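# Stand the cat litter pouch upright with clip attached

## Task

Set the cat litter pouch upright near the centre of the table, one of its wide faces turned toward the arms, and keep it apart from both the pan and the scoop. The clip must finish attached to the pouch and holding it tightly. The pan must not be left tipped over. Declare the task complete yourself by ending the scene.

## Robot and tools

ROBOT. Two arms, left_arm and right_arm, each with a two-finger gripper. Calibrated bases in the scene frame: left_arm at (-0.024, +0.244, 0) with no rotation; right_arm at (+0.041, -0.340, 0) with quat_wxyz (+1.000, 0, 0, +0.012), a slight yaw. The arm names do not match the left and right sides of the camera images.

FRAME. Every position, orientation and target is in the scene frame. Its origin sits at table-top height, halfway between the two nominal bases. +z points up, +x points out across the table, and +y points toward left_arm. Distances are in metres and orientations are quaternions written w first (qw, qx, qy, qz). On each gripper the fingers extend along its own +z and spread along its own y. end_effector_position is the point between the finger pads, roughly 1 cm short of the fingertips. Reported poses can be off by a few centimetres, more at long reach, and friction or weight can leave a resting gripper a centimetre or so from its command without any contact.

ROW FORMAT. Every motion argument uses rows of 16 numbers covering both arms, even if only one moves: left_arm x, y, z, qw, qx, qy, qz, opening, then right_arm in the same 8-number order. x, y, z and the quaternion are an absolute goal pose for that gripper in the scene frame, not an offset. Opening runs from -1 (closed) to +1 (fully open, 0.094 m); except near the ends, the fingers are driven to where grip_measured would read that value. To hold an arm still, repeat the exact pose and opening from the last result before it stopped. To keep a gripper's orientation fixed, send the same quaternion in every row rather than copying a drifted reading. A 0 opening is a real command, so resend the present one to leave fingers alone.

TOOLS.
execute_actions(actions, cameras): actions is a list of actions; each action is a table of up to 15 rows, each row lasting one 1/30 s step; if fewer than 15 rows are given, the last repeats to fill the action. Any target more than 0.6 m from that gripper's current position along any of its own axes makes the action refused for both arms. An empty list just returns the state and images. cameras picks which images come back: omitted, null or ["all"] gives all, [] gives none; names are cam_high and cam_low (896x504 each).
move(target, speed, blend, opening_speed, blocking, cameras): drives each gripper in a straight line from its Hand target toward the given absolute row, or through a list of up to 15 rows, all within 10 s. speed is the top path speed in m/s, 0.002 to 2.9, default 0.25 (rotation capped at twice that in rad/s); one value or one per target. blend, in metres, rounds corners in a list. opening_speed (0.2 or more, in scale units per second) ramps the fingers; use it near its minimum to close gently on something squashable. Changed openings in later rows take effect only once everything has stopped at that row. blocking=false returns after about 0.5 s while the move continues; a new move replaces a running one. The paths do not avoid obstacles or the other arm, and grippers lag and overshoot more at higher speed.
wait(seconds, cameras): 0 to 10 s while arms hold their commands; a running move continues.
stop(cameras): brakes a running move.
zoom_image(camera, region): enlarges [x0, y0, x1, y1] pixels (top-left origin, at most 504 by 504) of cam_high or cam_low's latest image.
read_manual(section): only "licences"; no motion.
finished_scene(scene): ends the scene irreversibly; scene is the current scene's number. Call it only when the pouch stands, clipped, and stays so without the robot.

RESULTS. Per arm: end_effector_position, end_effector_quat_wxyz, Hand target (where the arm is actually being sent after the call, which may fall short of your command, so send the remainder next), Tool commands, grip_measured (measured finger opening on the command scale; reads a few mm wide when empty and slightly narrower than a squeezed part), Joint positions (last entry is opening in metres), Joint velocities (may say "within noise" or be omitted), Joint torques (include gravity; entries 1 to 3 flip sign past ±28 N m), Motor temperatures. A move adds a "move:" line giving its ending (done, off_target, moving, held, fault) and limits such as paced or held. Done means within 10 mm and 2 degrees of the target; it says nothing about contact.

CONTROL BEHAVIOUR. Each step, commanded orientation is limited to within 40 degrees of the measured one, and position is favoured over orientation when both cannot be met. Tiny motions may not start. Keep paths away from an arm's own base, which can flip its shoulder posture. Closing below first-touch reading by about 0.05 squeezes at full force (about 50 to 64 N per pad); release by commanding well above grip_measured.

AVOID. Dropping things or releasing them while moving, pushing anything off the table, fast impacts, pressing hard into objects, and any contact or squeeze between the two arms (which can end the scene). Do not tip the pan. Heat builds when holding loads, reaching far, or pushing at unreachable poses: MOTOR HOT appears at 75 °C, an over-temperature fault folds the arm at 90 °C, and at 100 °C it drops. Objects may occasionally be nudged by outside pushes.

Each tool is called after "Emit:" by a JSON object that holds its "api" and its "payload".

## Session

Emit:
{"api": "execute_actions", "payload": {"actions": []}}

Scene clock: 0.00 s.
left_arm: end_effector_position=(+0.3860, +0.2951, +0.1255) grip_measured=+1.000 end_effector_quat_wxyz=(+0.466, -0.356, +0.808, -0.062) | right_arm: end_effector_position=(+0.1356, -0.1588, +0.1164) grip_measured=+1.000 end_effector_quat_wxyz=(+0.373, -0.231, +0.889, +0.133)
Joint positions: left_arm=[0.032 1.442 0.727 0.108 -0.208 -0.69 0.094] | right_arm=[1.654 0.743 0.521 -0.887 0.697 1 0.094]
Joint velocities: within noise
Joint torques (N m): no reading
Motor temperatures (°C): left_arm=[30 33 35 31 29 30 28] | right_arm=[27 36 33 30 26 27 28]
Heat: left arm: 35 °C; right arm: 36 °C.
Hand target: left_arm +0.3871, +0.2959, +0.1305; +0.471, -0.356, +0.805, -0.061 | right_arm +0.1377, -0.1597, +0.1200; +0.380, -0.228, +0.887, +0.132
Tool commands: left_gripper/opening=+1.0 right_gripper/opening=+1.0

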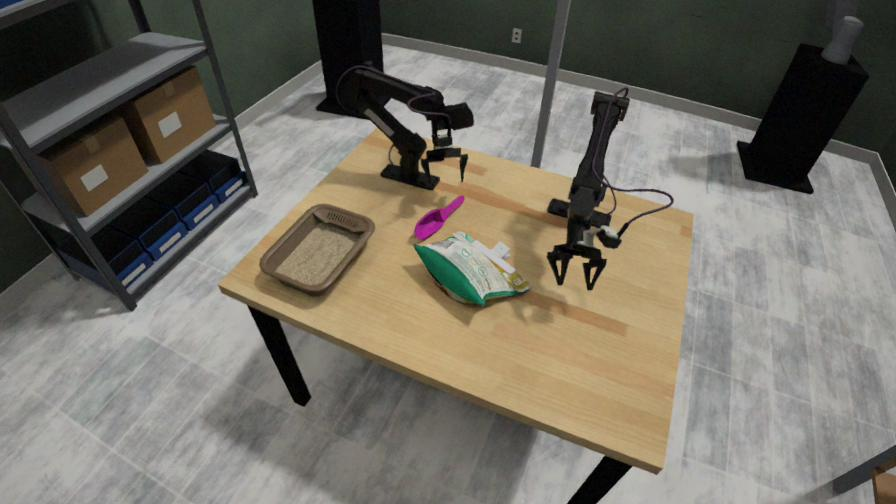

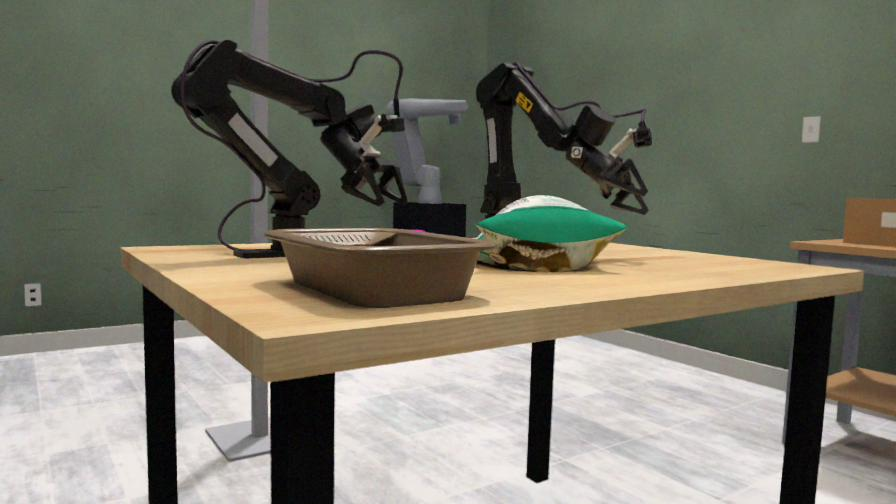

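Emit:
{"api": "zoom_image", "payload": {"camera": "cam_high", "region": [380, 180, 580, 320]}}

Emit:
{"api": "zoom_image", "payload": {"camera": "cam_low", "region": [440, 170, 680, 290]}}

Emit:
{"api": "zoom_image", "payload": {"camera": "cam_high", "region": [230, 130, 700, 480]}}

Scaled by 2.520.

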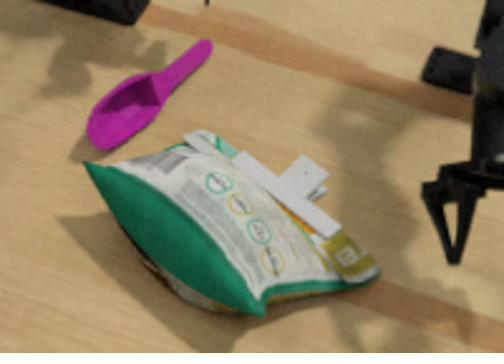

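Scaled by 2.100.

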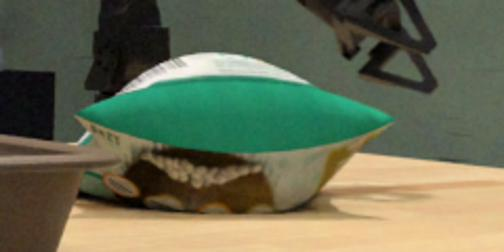

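Scaled by 1.072.

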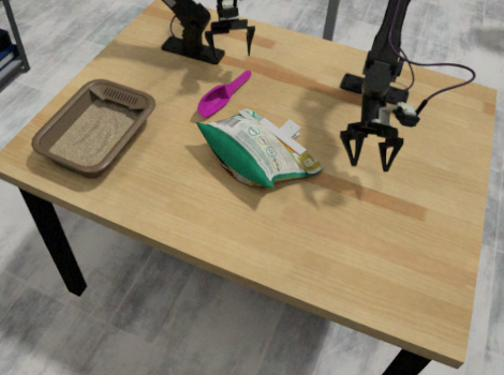

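Emit:
{"api": "zoom_image", "payload": {"camera": "cam_high", "region": [450, 220, 540, 310]}}

Emit:
{"api": "zoom_image", "payload": {"camera": "cam_high", "region": [405, 190, 475, 260]}}

Scaled by 5.600.

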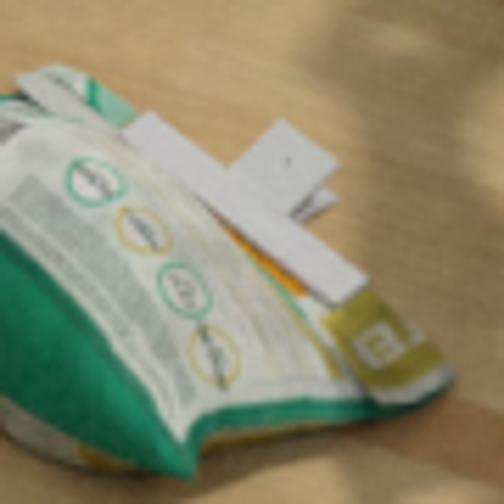

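Scaled by 7.200.

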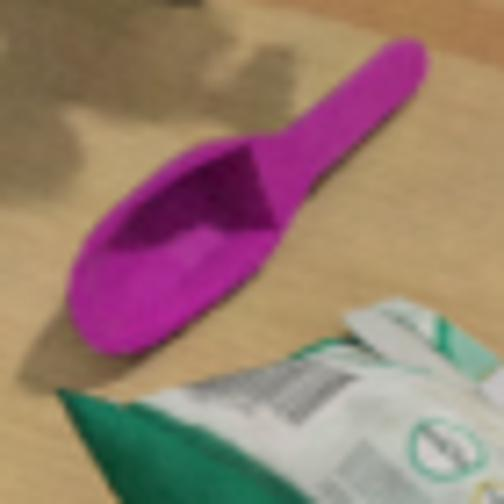

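Emit:
{"api": "move", "payload": {"target": [0.245, 0.207, 0.085, 0.3126, -0.4635, 0.6873, -0.4636, -0.36, 0.1356, -0.1588, 0.1164, 0.373, -0.231, 0.889, 0.133, 1.0], "speed": 0.2}}

Scene clock: 12.20 s.
left_arm: end_effector_position=(+0.2465, +0.2069, +0.0847) grip_measured=-0.358 end_effector_quat_wxyz=(+0.309, -0.467, +0.689, -0.460) | right_arm: end_effector_position=(+0.1345, -0.1585, +0.1156) grip_measured=+1.000 end_effector_quat_wxyz=(+0.370, -0.232, +0.890, +0.134)
Joint positions: left_arm=[0.196 0.816 0.052 0.301 0.531 -1.328 0.03] | right_arm=[1.654 0.743 0.521 -0.887 0.689 1 0.094]
Joint torques (N m): left_arm=[0.55 -0.9 6.01 2.06 0.22 0] | right_arm=[-0.27 0.13 6.48 0.92 0.37 -0.09]
Heat: left arm: 38 °C; right arm: 36 °C.
Hand target: left_arm +0.2451, +0.2070, +0.0850; +0.313, -0.464, +0.687, -0.463 | right_arm +0.1356, -0.1588, +0.1164; +0.373, -0.231, +0.889, +0.133
Off the commanded pose: left_arm 0.001 m, 1 deg | right_arm 0.001 m, 0 deg.
move: done

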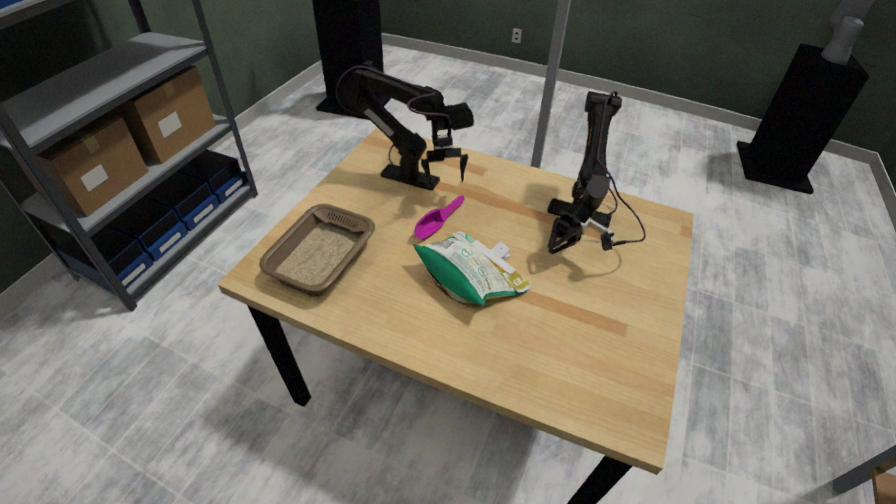

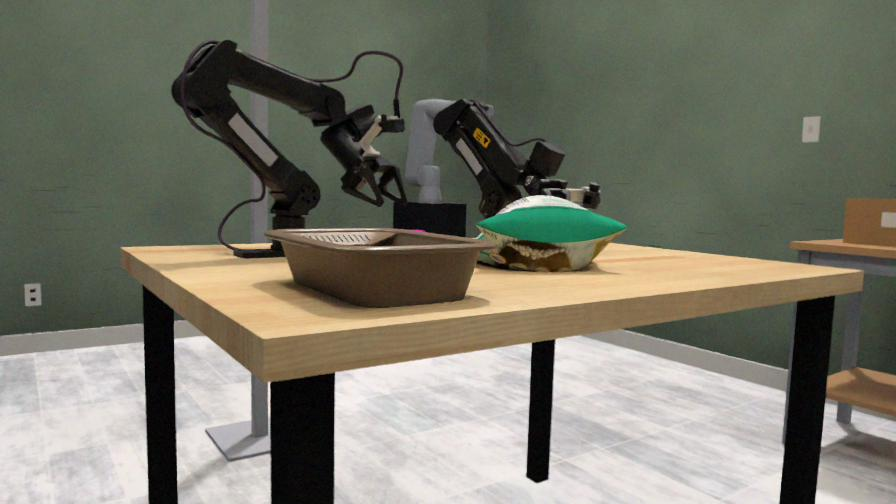

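Emit:
{"api": "move", "payload": {"target": [0.310, 0.180, 0.030, 0.3126, -0.4635, 0.6873, -0.4636, -0.36, 0.1356, -0.1588, 0.1164, 0.373, -0.231, 0.889, 0.133, 1.0], "speed": 0.12, "cameras": ["cam_high"]}}

Emit:
{"api": "zoom_image", "payload": {"camera": "cam_high", "region": [460, 190, 620, 310]}}

Scene clock: 14.23 s.
left_arm: end_effector_position=(+0.3104, +0.1806, +0.0323) grip_measured=-0.359 end_effector_quat_wxyz=(+0.312, -0.464, +0.686, -0.466) | right_arm: end_effector_position=(+0.1344, -0.1585, +0.1155) grip_measured=+1.000 end_effector_quat_wxyz=(+0.369, -0.232, +0.890, +0.134)
Joint positions: left_arm=[-0.011 1.8 0.134 1.26 0.348 -1.43 0.03] | right_arm=[1.654 0.743 0.521 -0.887 0.689 1 0.094]
Joint torques (N m): left_arm=[-0.54 -3.52 3.06 2.13 -0.03 0.02] | right_arm=[0.06 0.2 6.63 0.92 0.4 -0.01]
Heat: left arm: 37 °C; right arm: 36 °C.
Hand target: left_arm +0.3100, +0.1800, +0.0301; +0.312, -0.463, +0.688, -0.464 | right_arm +0.1356, -0.1588, +0.1164; +0.373, -0.231, +0.889, +0.133
Off the commanded pose: left_arm 0.002 m, 0 deg | right_arm 0.001 m, 0 deg.
move: done
Images, in order (width x height): cam_high 896x504.

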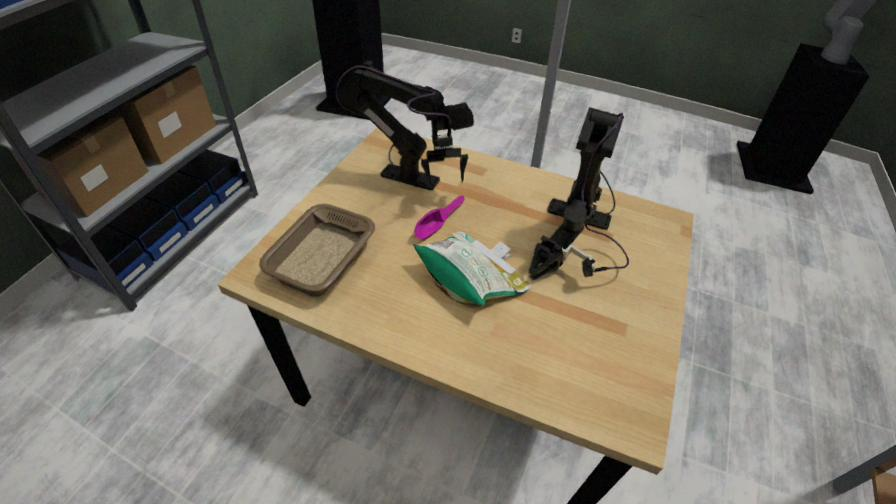

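Scaled by 3.150.

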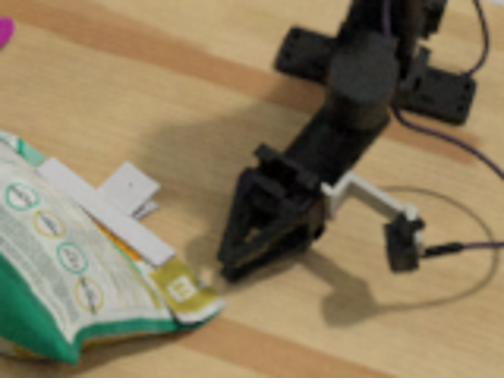

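Emit:
{"api": "move", "payload": {"target": [0.335, 0.171, 0.022, 0.3126, -0.4635, 0.6873, -0.4636, -0.36, 0.1356, -0.1588, 0.1164, 0.373, -0.231, 0.889, 0.133, 1.0], "speed": 0.06, "cameras": ["cam_high"]}}

Emit:
{"api": "zoom_image", "payload": {"camera": "cam_high", "region": [470, 230, 570, 310]}}

Scene clock: 15.33 s.
left_arm: end_effector_position=(+0.3311, +0.1716, +0.0217) grip_measured=-0.359 end_effector_quat_wxyz=(+0.307, -0.466, +0.688, -0.464) | right_arm: end_effector_position=(+0.1344, -0.1585, +0.1155) grip_measured=+1.000 end_effector_quat_wxyz=(+0.369, -0.232, +0.890, +0.134)
Joint positions: left_arm=[-0.053 1.905 0.221 1.271 0.311 -1.447 0.03] | right_arm=[1.654 0.743 0.521 -0.887 0.689 1 0.094]
Joint torques (N m): left_arm=[-0.59 -4.27 3.86 2.07 -0.05 0] | right_arm=[-0.21 0.12 6.48 0.95 0.42 -0.02]
Heat: left arm: 37 °C; right arm: 35 °C.
Hand target: left_arm +0.3349, +0.1710, +0.0220; +0.312, -0.464, +0.687, -0.464 | right_arm +0.1356, -0.1588, +0.1164; +0.373, -0.231, +0.889, +0.133
Off the commanded pose: left_arm 0.004 m, 1 deg | right_arm 0.001 m, 0 deg.
move: done
Images, in order (width x height): cam_high 896x504.

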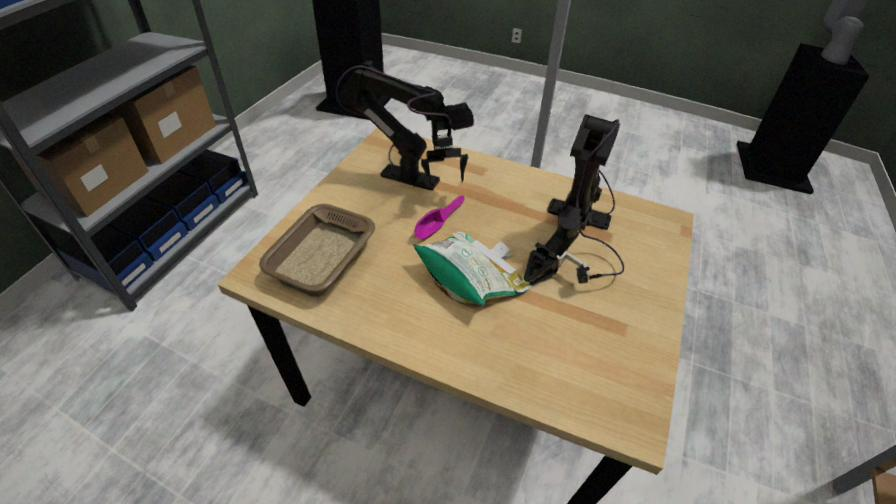

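Scaled by 5.040.

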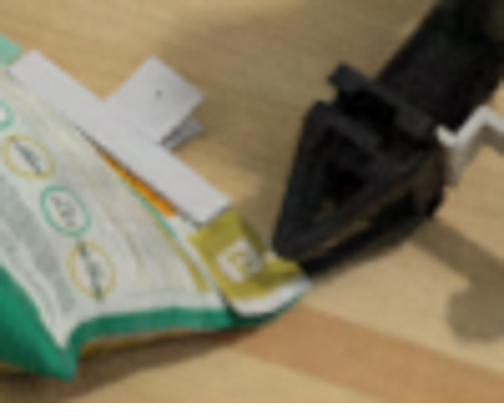

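Emit:
{"api": "move", "payload": {"target": [0.350, 0.165, 0.020, 0.3126, -0.4635, 0.6873, -0.4636, -0.36, 0.1356, -0.1588, 0.1164, 0.373, -0.231, 0.889, 0.133, 1.0], "speed": 0.05, "cameras": ["cam_high"]}}

Emit:
{"api": "zoom_image", "payload": {"camera": "cam_high", "region": [470, 230, 570, 310]}}

Scene clock: 16.23 s.
left_arm: end_effector_position=(+0.3463, +0.1658, +0.0225) grip_measured=-0.359 end_effector_quat_wxyz=(+0.312, -0.463, +0.686, -0.467) | right_arm: end_effector_position=(+0.1344, -0.1585, +0.1155) grip_measured=+1.000 end_effector_quat_wxyz=(+0.369, -0.232, +0.890, +0.134)
Joint positions: left_arm=[-0.076 1.939 0.278 1.265 0.29 -1.456 0.03] | right_arm=[1.654 0.743 0.521 -0.887 0.689 1 0.094]
Joint torques (N m): left_arm=[-0.51 -4.56 4.33 1.94 0 0.05] | right_arm=[-0.05 0.18 6.26 0.96 0.36 -0.07]
Heat: left arm: 37 °C; right arm: 35 °C.
Hand target: left_arm +0.3498, +0.1650, +0.0201; +0.313, -0.463, +0.687, -0.464 | right_arm +0.1356, -0.1588, +0.1164; +0.373, -0.231, +0.889, +0.133
Off the commanded pose: left_arm 0.005 m, 0 deg | right_arm 0.001 m, 0 deg.
move: done
Images, in order (width x height): cam_high 896x504.

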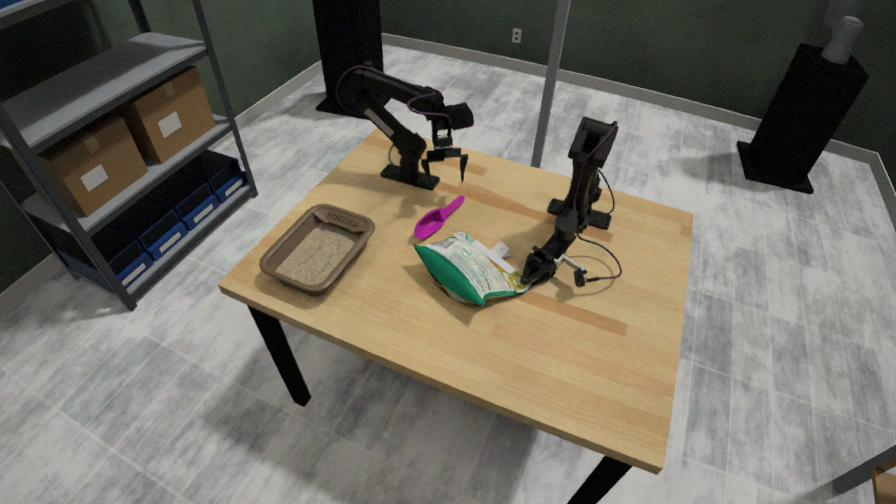

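Scaled by 5.040.

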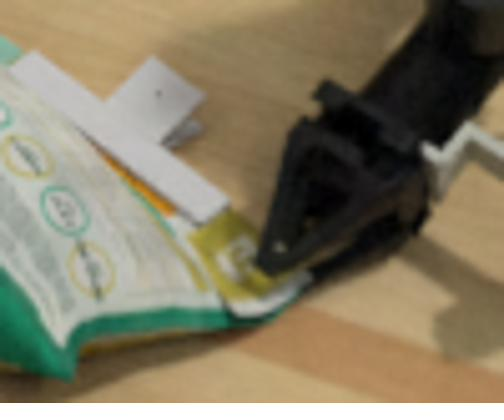

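Emit:
{"api": "move", "payload": {"target": [0.364, 0.161, 0.020, 0.3126, -0.4635, 0.6873, -0.4636, -0.36, 0.1356, -0.1588, 0.1164, 0.373, -0.231, 0.889, 0.133, 1.0], "speed": 0.05, "cameras": ["cam_high"]}}

Emit:
{"api": "zoom_image", "payload": {"camera": "cam_high", "region": [470, 230, 570, 310]}}

Scene clock: 17.10 s.
left_arm: end_effector_position=(+0.3591, +0.1623, +0.0213) grip_measured=-0.359 end_effector_quat_wxyz=(+0.310, -0.464, +0.687, -0.465) | right_arm: end_effector_position=(+0.1344, -0.1585, +0.1155) grip_measured=+1.000 end_effector_quat_wxyz=(+0.369, -0.232, +0.890, +0.134)
Joint positions: left_arm=[-0.087 1.957 0.332 1.225 0.279 -1.461 0.03] | right_arm=[1.654 0.743 0.521 -0.887 0.689 1 0.094]
Joint torques (N m): left_arm=[-0.57 -5.15 4.71 1.94 -0.09 0.06] | right_arm=[-0.14 0.14 6.5 0.94 0.34 -0.07]
Heat: left arm: 37 °C; right arm: 35 °C.
Hand target: left_arm +0.3638, +0.1610, +0.0200; +0.313, -0.464, +0.687, -0.464 | right_arm +0.1356, -0.1588, +0.1164; +0.373, -0.231, +0.889, +0.133
Off the commanded pose: left_arm 0.005 m, 0 deg | right_arm 0.001 m, 0 deg.
move: done
Images, in order (width x height): cam_high 896x504.

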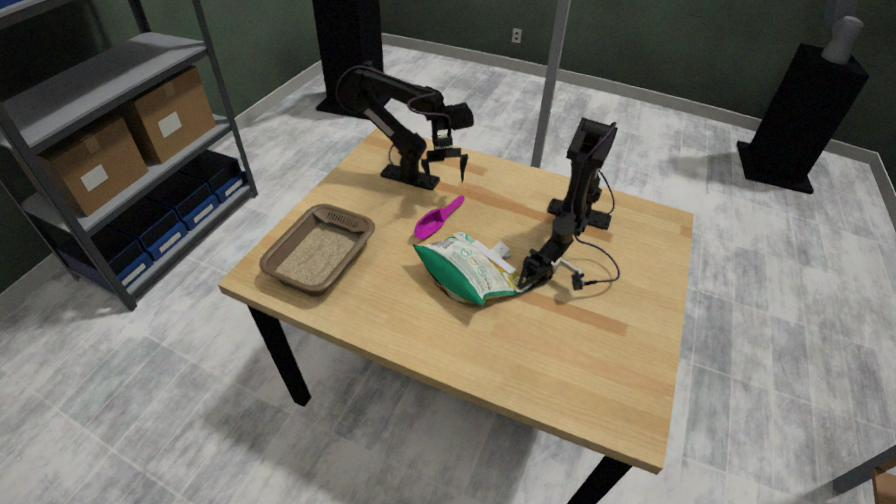

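Scaled by 5.040.

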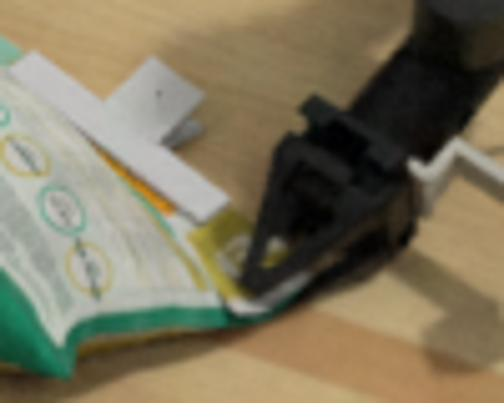

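Emit:
{"api": "move", "payload": {"target": [0.368, 0.160, 0.065, 0.3126, -0.4635, 0.6873, -0.4636, -0.36, 0.1356, -0.1588, 0.1164, 0.373, -0.231, 0.889, 0.133, 1.0], "speed": 0.05}}

Emit:
{"api": "zoom_image", "payload": {"camera": "cam_high", "region": [400, 200, 580, 320]}}

Emit:
{"api": "zoom_image", "payload": {"camera": "cam_low", "region": [440, 150, 680, 290]}}

Scene clock: 18.73 s.
left_arm: end_effector_position=(+0.3577, +0.1625, +0.0456) grip_measured=-0.359 end_effector_quat_wxyz=(+0.294, -0.477, +0.696, -0.449) | right_arm: end_effector_position=(+0.1344, -0.1585, +0.1155) grip_measured=+1.000 end_effector_quat_wxyz=(+0.369, -0.232, +0.890, +0.134)
Joint positions: left_arm=[-0.091 1.727 0.363 0.909 0.271 -1.463 0.03] | right_arm=[1.654 0.743 0.521 -0.887 0.689 1 0.094]
Joint torques (N m): left_arm=[-0.43 -7.72 6.71 2 0.01 0.01] | right_arm=[-0.24 0.25 6.52 0.89 0.41 -0.05]
Heat: left arm: 37 °C; right arm: 35 °C.
Hand target: left_arm +0.3675, +0.1600, +0.0651; +0.313, -0.463, +0.687, -0.464 | right_arm +0.1356, -0.1588, +0.1164; +0.373, -0.231, +0.889, +0.133
Off the commanded pose: left_arm 0.022 m, 3 deg | right_arm 0.001 m, 0 deg.
move: off_target (left_arm)

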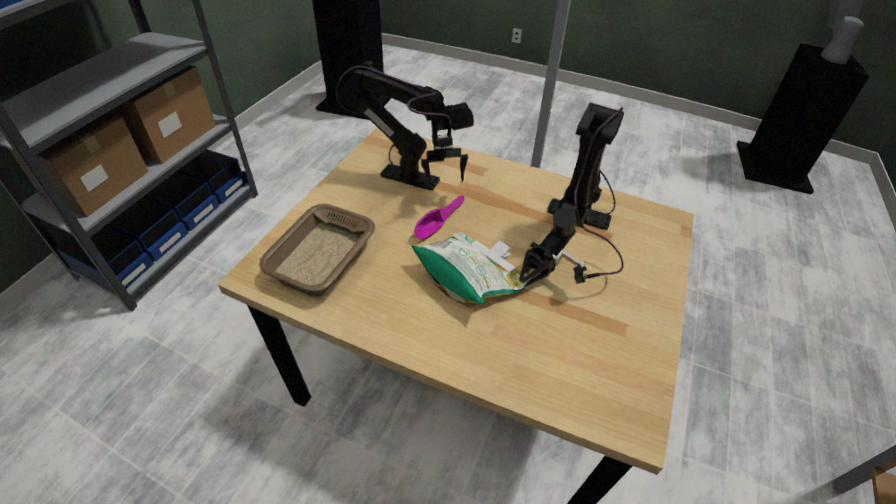

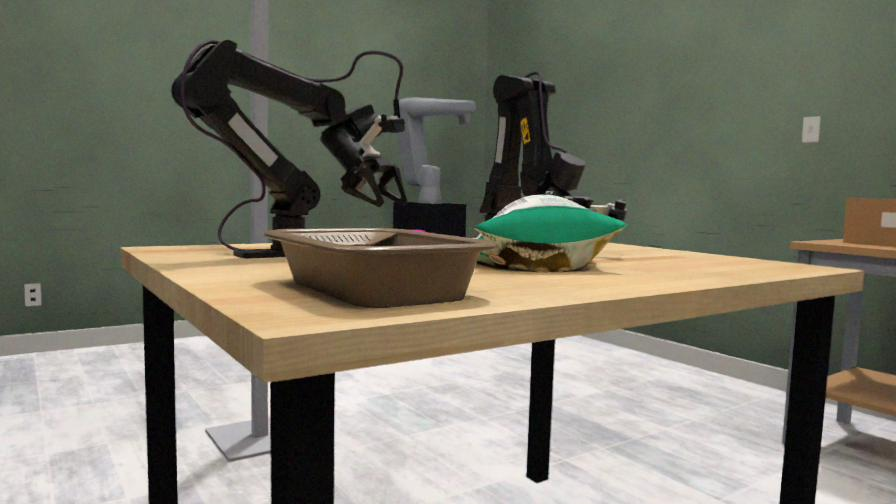

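Scaled by 2.800.

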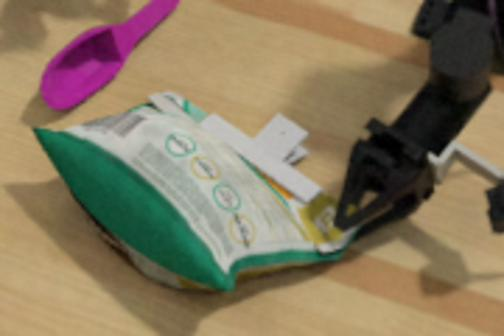

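Scaled by 2.100.

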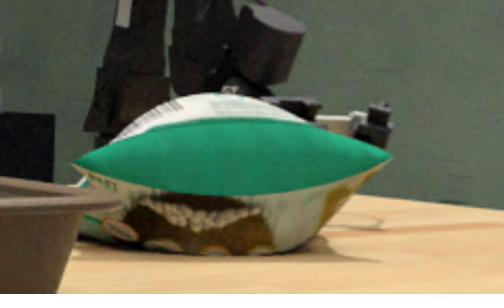

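Emit:
{"api": "move", "payload": {"target": [0.380, 0.158, 0.100, 0.3126, -0.4635, 0.6873, -0.4636, -0.36, 0.1356, -0.1588, 0.1164, 0.373, -0.231, 0.889, 0.133, 1.0], "speed": 0.05}}

Emit:
{"api": "zoom_image", "payload": {"camera": "cam_high", "region": [400, 200, 580, 320]}}

Emit:
{"api": "zoom_image", "payload": {"camera": "cam_low", "region": [440, 150, 680, 290]}}

Scene clock: 20.17 s.
left_arm: end_effector_position=(+0.3656, +0.1609, +0.0703) grip_measured=-0.359 end_effector_quat_wxyz=(+0.283, -0.483, +0.701, -0.441) | right_arm: end_effector_position=(+0.1344, -0.1585, +0.1155) grip_measured=+1.000 end_effector_quat_wxyz=(+0.369, -0.232, +0.890, +0.134)
Joint positions: left_arm=[-0.094 1.596 0.446 0.664 0.269 -1.463 0.03] | right_arm=[1.654 0.743 0.521 -0.887 0.689 1 0.094]
Joint torques (N m): left_arm=[-0.4 -7.72 8.46 2.17 -0.02 0.02] | right_arm=[-0.29 0.35 6.39 0.92 0.4 -0.03]
Heat: left arm: 37 °C; right arm: 35 °C.
Hand target: left_arm +0.3787, +0.1582, +0.1001; +0.312, -0.464, +0.687, -0.464 | right_arm +0.1356, -0.1588, +0.1164; +0.373, -0.231, +0.889, +0.133
Off the commanded pose: left_arm 0.033 m, 5 deg | right_arm 0.001 m, 0 deg.
move: off_target (left_arm)

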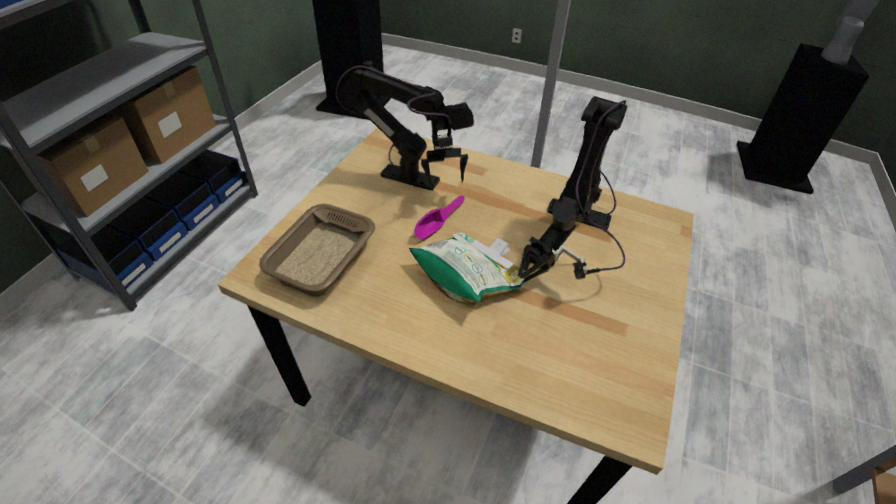

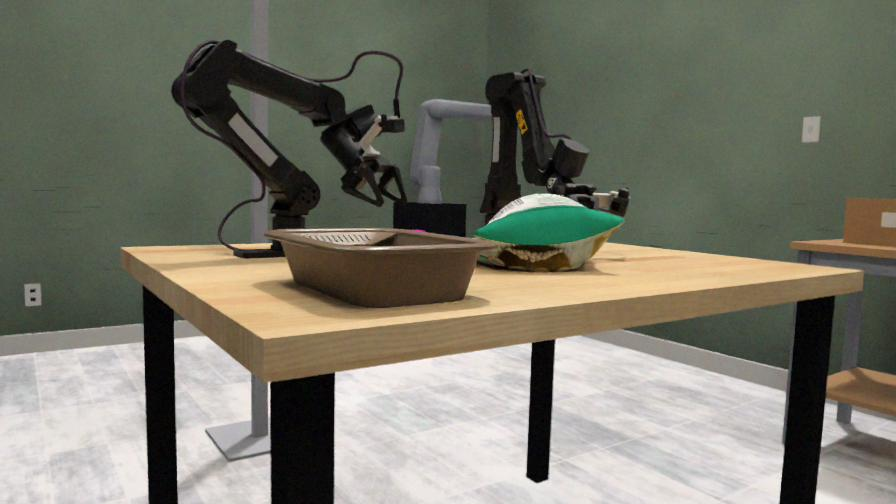

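Scaled by 2.800.

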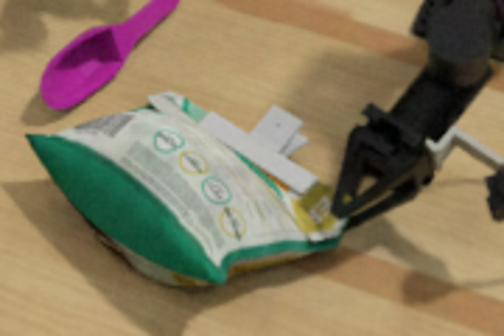

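Scaled by 2.100.

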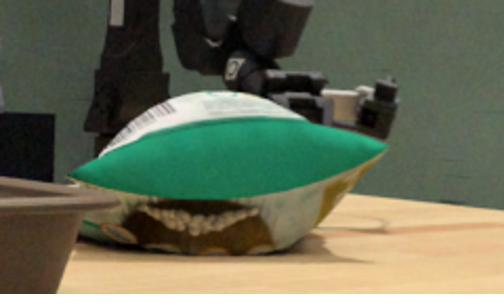

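Emit:
{"api": "move", "payload": {"target": [0.362, 0.161, 0.028, 0.3126, -0.4635, 0.6873, -0.4636, -0.36, 0.1356, -0.1588, 0.1164, 0.373, -0.231, 0.889, 0.133, 1.0], "speed": 0.05}}

Emit:
{"api": "zoom_image", "payload": {"camera": "cam_high", "region": [400, 180, 580, 300]}}

Scene clock: 23.80 s.
left_arm: end_effector_position=(+0.3647, +0.1618, +0.0319) grip_measured=-0.359 end_effector_quat_wxyz=(+0.315, -0.465, +0.685, -0.464) | right_arm: end_effector_position=(+0.1344, -0.1585, +0.1155) grip_measured=+1.000 end_effector_quat_wxyz=(+0.369, -0.232, +0.890, +0.134)
Joint positions: left_arm=[-0.094 1.899 0.352 1.153 0.264 -1.463 0.03] | right_arm=[1.654 0.743 0.521 -0.887 0.689 1 0.094]
Joint torques (N m): left_arm=[-0.1 -4.79 3.02 2.13 0.11 0.08] | right_arm=[0.05 0.51 6.48 0.94 0.42 -0.06]
Heat: left arm: 38 °C; right arm: 35 °C.
Hand target: left_arm +0.3620, +0.1611, +0.0281; +0.313, -0.464, +0.687, -0.463 | right_arm +0.1356, -0.1588, +0.1164; +0.373, -0.231, +0.889, +0.133
Off the commanded pose: left_arm 0.005 m, 0 deg | right_arm 0.001 m, 0 deg.
move: done

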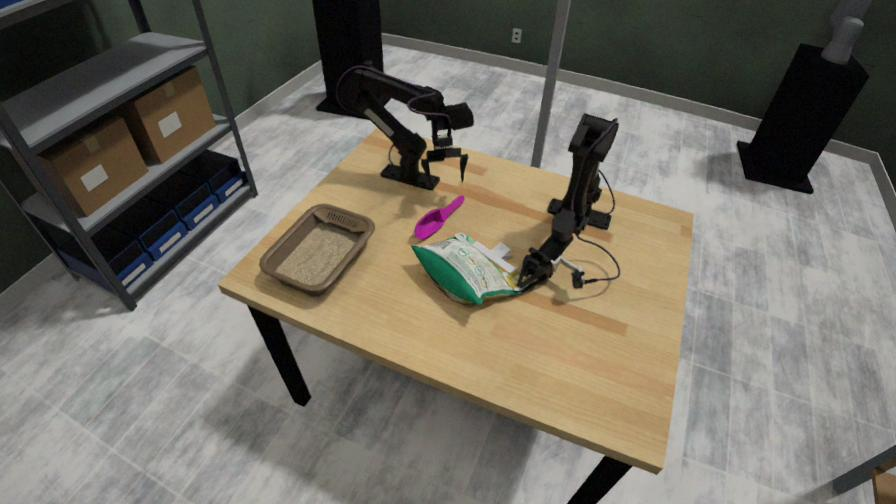

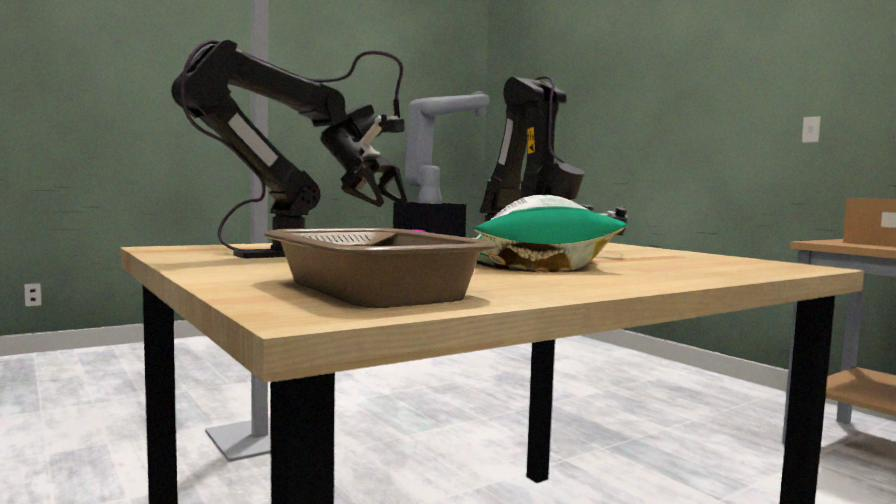

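Scaled by 2.800.

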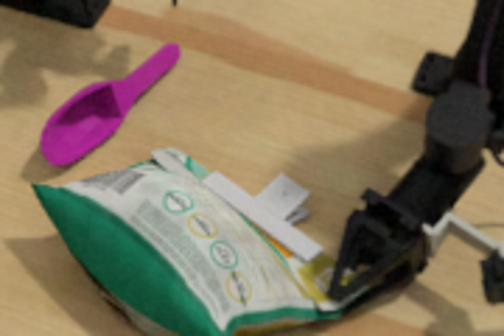

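Emit:
{"api": "move", "payload": {"target": [[0.362, 0.161, 0.028, 0.3126, -0.4635, 0.6873, -0.4636, -0.36, 0.122, -0.140, 0.11, 0, -0.0955, 0.995, 0, 0.1],[0.362, 0.161, 0.028, 0.3126, -0.4635, 0.6873, -0.4636, -0.36, 0.118, -0.136, 0.045, 0, -0.0955, 0.995, 0, 0.1]], "speed": 0.15}}

Emit:
{"api": "zoom_image", "payload": {"camera": "cam_high", "region": [400, 160, 520, 260]}}

Scene clock: 28.50 s.
left_arm: end_effector_position=(+0.3647, +0.1618, +0.0320) grip_measured=-0.359 end_effector_quat_wxyz=(+0.315, -0.465, +0.685, -0.464) | right_arm: end_effector_position=(+0.1201, -0.1342, +0.0500) grip_measured=+0.102 end_effector_quat_wxyz=(+0.001, -0.095, +0.995, +0.005)
Joint positions: left_arm=[-0.094 1.899 0.352 1.153 0.264 -1.463 0.03] | right_arm=[1.172 1.416 0.848 -0.994 -0.003 1.006 0.052]
Joint torques (N m): left_arm=[-0.03 -4.9 3.25 2.16 0.13 0.01] | right_arm=[0.62 -3.73 4.45 0.32 -0.03 0.04]
Heat: left arm: 37 °C; right arm: 35 °C.
Hand target: left_arm +0.3620, +0.1611, +0.0280; +0.313, -0.464, +0.687, -0.463 | right_arm +0.1180, -0.1361, +0.0451; +0.000, -0.096, +0.995, +0.000
Off the commanded pose: left_arm 0.005 m, 0 deg | right_arm 0.006 m, 1 deg.
move: done

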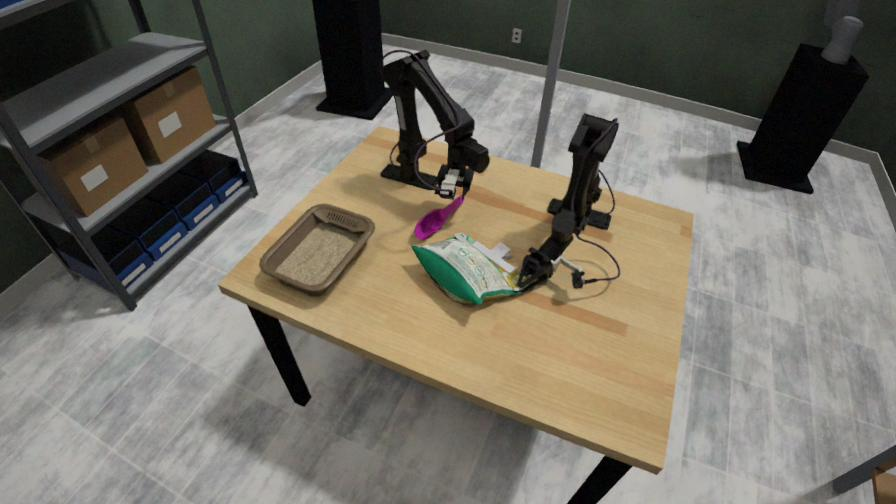

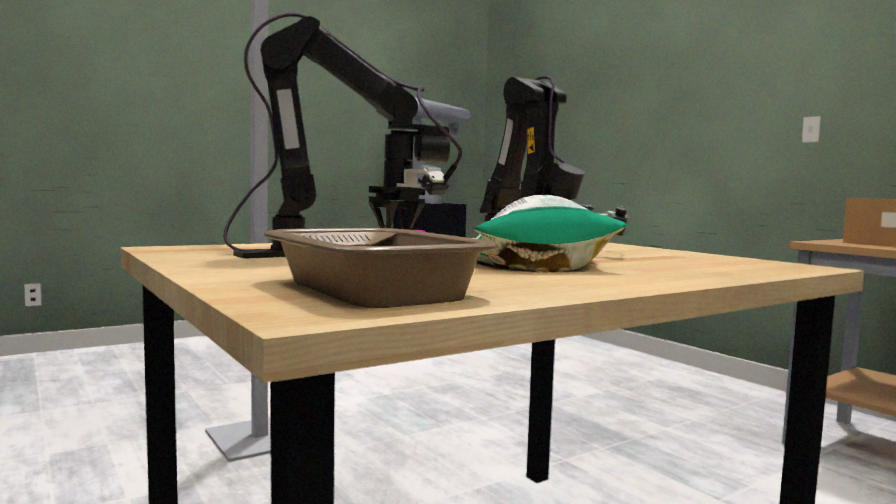

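Scaled by 4.200.

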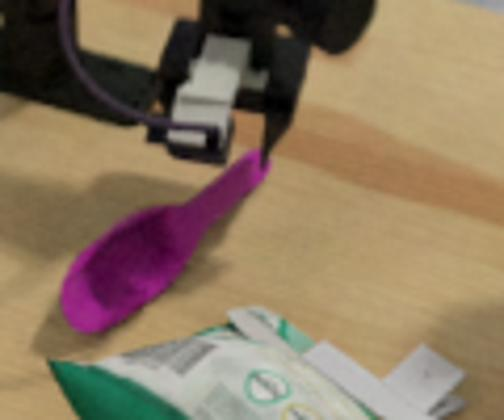

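Emit:
{"api": "move", "payload": {"target": [0.362, 0.161, 0.028, 0.3126, -0.4635, 0.6873, -0.4636, -0.36, 0.120, -0.136, 0.014, 0, -0.0955, 0.995, 0, 0.1], "speed": 0.05, "cameras": ["cam_high"]}}

Emit:
{"api": "zoom_image", "payload": {"camera": "cam_high", "region": [400, 160, 520, 260]}}

Scene clock: 29.97 s.
left_arm: end_effector_position=(+0.3647, +0.1618, +0.0320) grip_measured=-0.359 end_effector_quat_wxyz=(+0.315, -0.465, +0.685, -0.464) | right_arm: end_effector_position=(+0.1208, -0.1324, +0.0195) grip_measured=+0.102 end_effector_quat_wxyz=(+0.002, -0.095, +0.995, +0.006)
Joint positions: left_arm=[-0.094 1.899 0.352 1.153 0.264 -1.463 0.03] | right_arm=[1.172 1.472 0.765 -0.852 -0.003 1.006 0.052]
Joint torques (N m): left_arm=[-0.03 -4.81 3.1 2.14 0.1 0.1] | right_arm=[-0.12 -3.58 4 0.28 -0.02 -0.04]
Heat: left arm: 37 °C; right arm: 36 °C.
Hand target: left_arm +0.3620, +0.1611, +0.0280; +0.313, -0.464, +0.687, -0.463 | right_arm +0.1199, -0.1361, +0.0141; +0.000, -0.096, +0.995, +0.000
Off the commanded pose: left_arm 0.005 m, 0 deg | right_arm 0.007 m, 1 deg.
move: done
Images, in order (width x height): cam_high 896x504.

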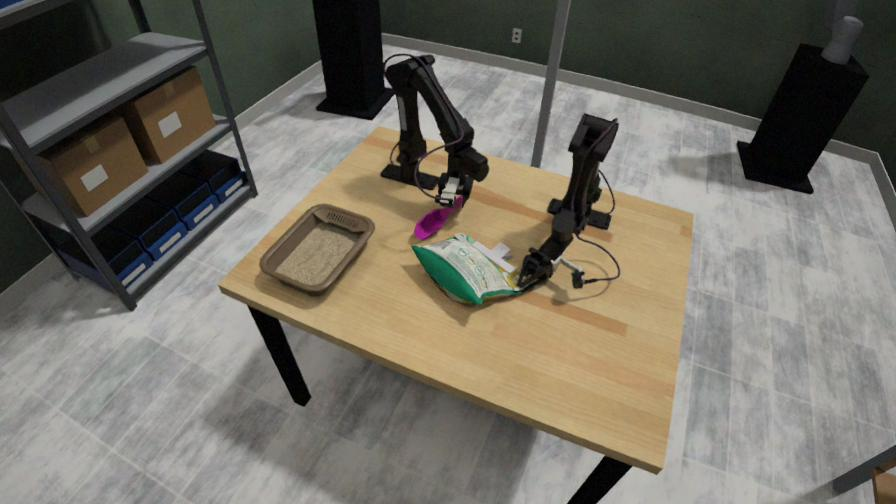

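Scaled by 4.200.

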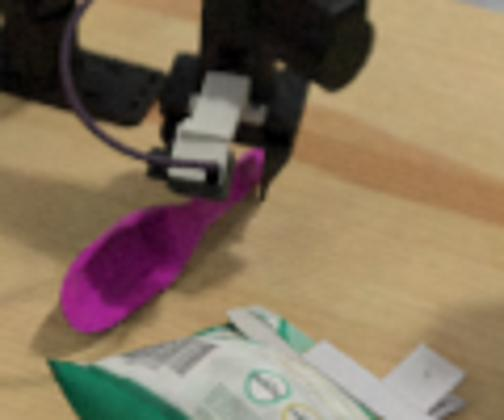

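Emit:
{"api": "move", "payload": {"target": [0.362, 0.161, 0.028, 0.3126, -0.4635, 0.6873, -0.4636, -0.36, 0.120, -0.138, 0.014, 0, -0.0955, 0.995, 0, -0.95], "speed": 0.05, "opening_speed": 0.6, "cameras": ["cam_high"]}}

Emit:
{"api": "zoom_image", "payload": {"camera": "cam_high", "region": [400, 160, 520, 260]}}

Scene clock: 32.07 s.
left_arm: end_effector_position=(+0.3647, +0.1618, +0.0321) grip_measured=-0.359 end_effector_quat_wxyz=(+0.315, -0.465, +0.685, -0.464) | right_arm: end_effector_position=(+0.1209, -0.1319, +0.0194) grip_measured=-0.744 end_effector_quat_wxyz=(+0.002, -0.096, +0.995, +0.007)
Joint positions: left_arm=[-0.094 1.899 0.352 1.154 0.264 -1.463 0.03] | right_arm=[1.172 1.472 0.765 -0.849 -0.003 1.004 0.012]
Joint torques (N m): left_arm=[-0.14 -4.79 2.85 2.16 0.08 0.08] | right_arm=[-0.32 -4.29 3.62 0.22 -0.03 -0.08]
Motor temperatures (°C): left_arm=[30 34 37 36 29 30 28] | right_arm=[27 36 35 31 26 27 28]
Heat: left arm: 37 °C; right arm: 36 °C.
Hand target: left_arm +0.3620, +0.1611, +0.0281; +0.313, -0.464, +0.687, -0.463 | right_arm +0.1199, -0.1380, +0.0142; +0.000, -0.096, +0.995, +0.000
Off the commanded pose: left_arm 0.005 m, 0 deg | right_arm 0.008 m, 1 deg.
move: done
Images, in order (width x height): cam_high 896x504.

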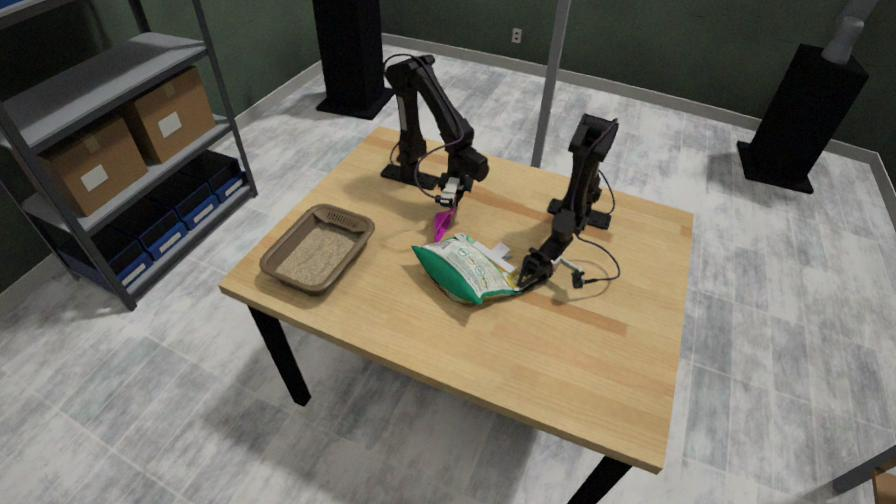

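Scaled by 4.200.

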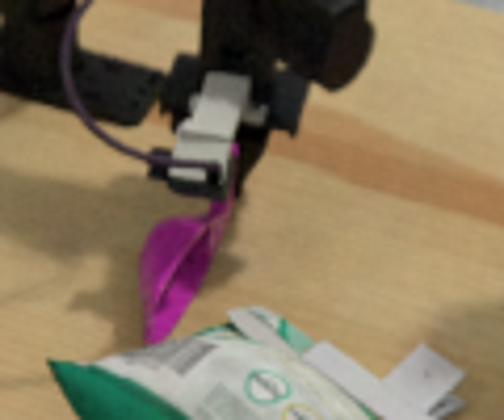

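Emit:
{"api": "move", "payload": {"target": [[0.362, 0.161, 0.028, 0.3126, -0.4635, 0.6873, -0.4636, -0.36, 0.120, -0.15, 0.12, 0, -0.0955, 0.995, 0, -0.95],[0.362, 0.161, 0.028, 0.3126, -0.4635, 0.6873, -0.4636, -0.36, 0.21, -0.28, 0.12, 0, 0.26, 0.9656, 0, -0.95],[0.362, 0.161, 0.028, 0.3126, -0.4635, 0.6873, -0.4636, -0.36, 0.19, -0.42, 0.10, 0, 0.5878, 0.809, 0, -0.95]], "speed": 0.2, "blend": [0.02,0.03,0]}}

Emit:
{"api": "zoom_image", "payload": {"camera": "cam_high", "region": [340, 150, 500, 270]}}

Scene clock: 37.07 s.
left_arm: end_effector_position=(+0.3647, +0.1618, +0.0321) grip_measured=-0.359 end_effector_quat_wxyz=(+0.315, -0.465, +0.685, -0.464) | right_arm: end_effector_position=(+0.1906, -0.4170, +0.1038) grip_measured=-0.744 end_effector_quat_wxyz=(-0.002, +0.588, +0.809, +0.005)
Joint positions: left_arm=[-0.094 1.899 0.352 1.154 0.264 -1.463 0.03] | right_arm=[-0.517 1.17 0.893 -1.295 -0.01 0.763 0.012]
Joint torques (N m): left_arm=[-0.25 -4.9 2.88 2.18 0.11 0.02] | right_arm=[-0.69 -2.21 4.68 0.3 0.09 -0.06]
Heat: left arm: 36 °C; right arm: 36 °C.
Hand target: left_arm +0.3620, +0.1611, +0.0280; +0.313, -0.464, +0.687, -0.463 | right_arm +0.1899, -0.4199, +0.1001; +0.000, +0.588, +0.809, +0.000
Off the commanded pose: left_arm 0.005 m, 0 deg | right_arm 0.005 m, 1 deg.
move: done

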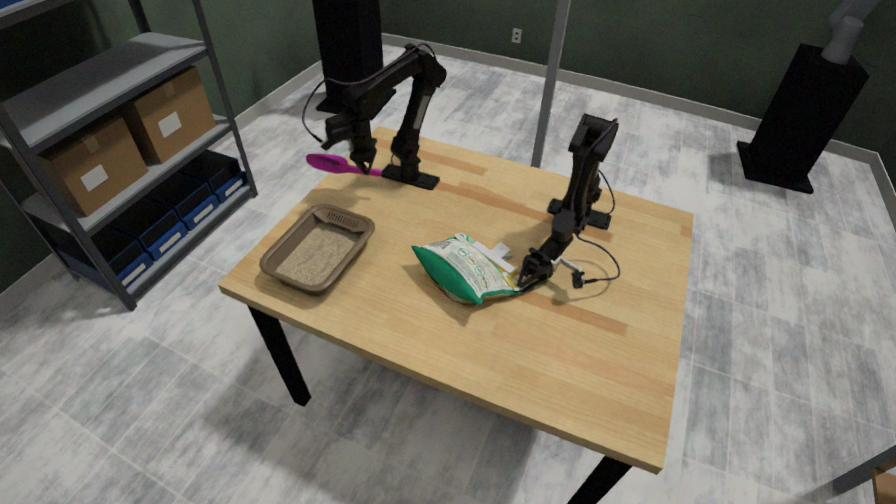

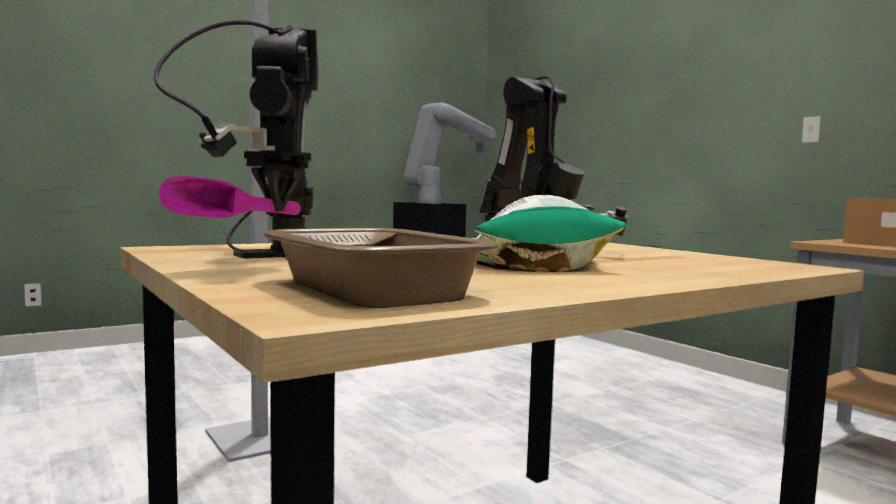

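Scaled by 3.150.

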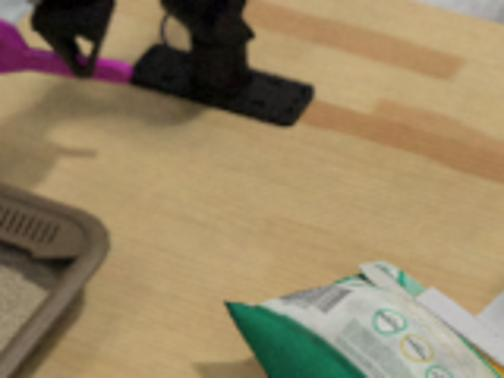

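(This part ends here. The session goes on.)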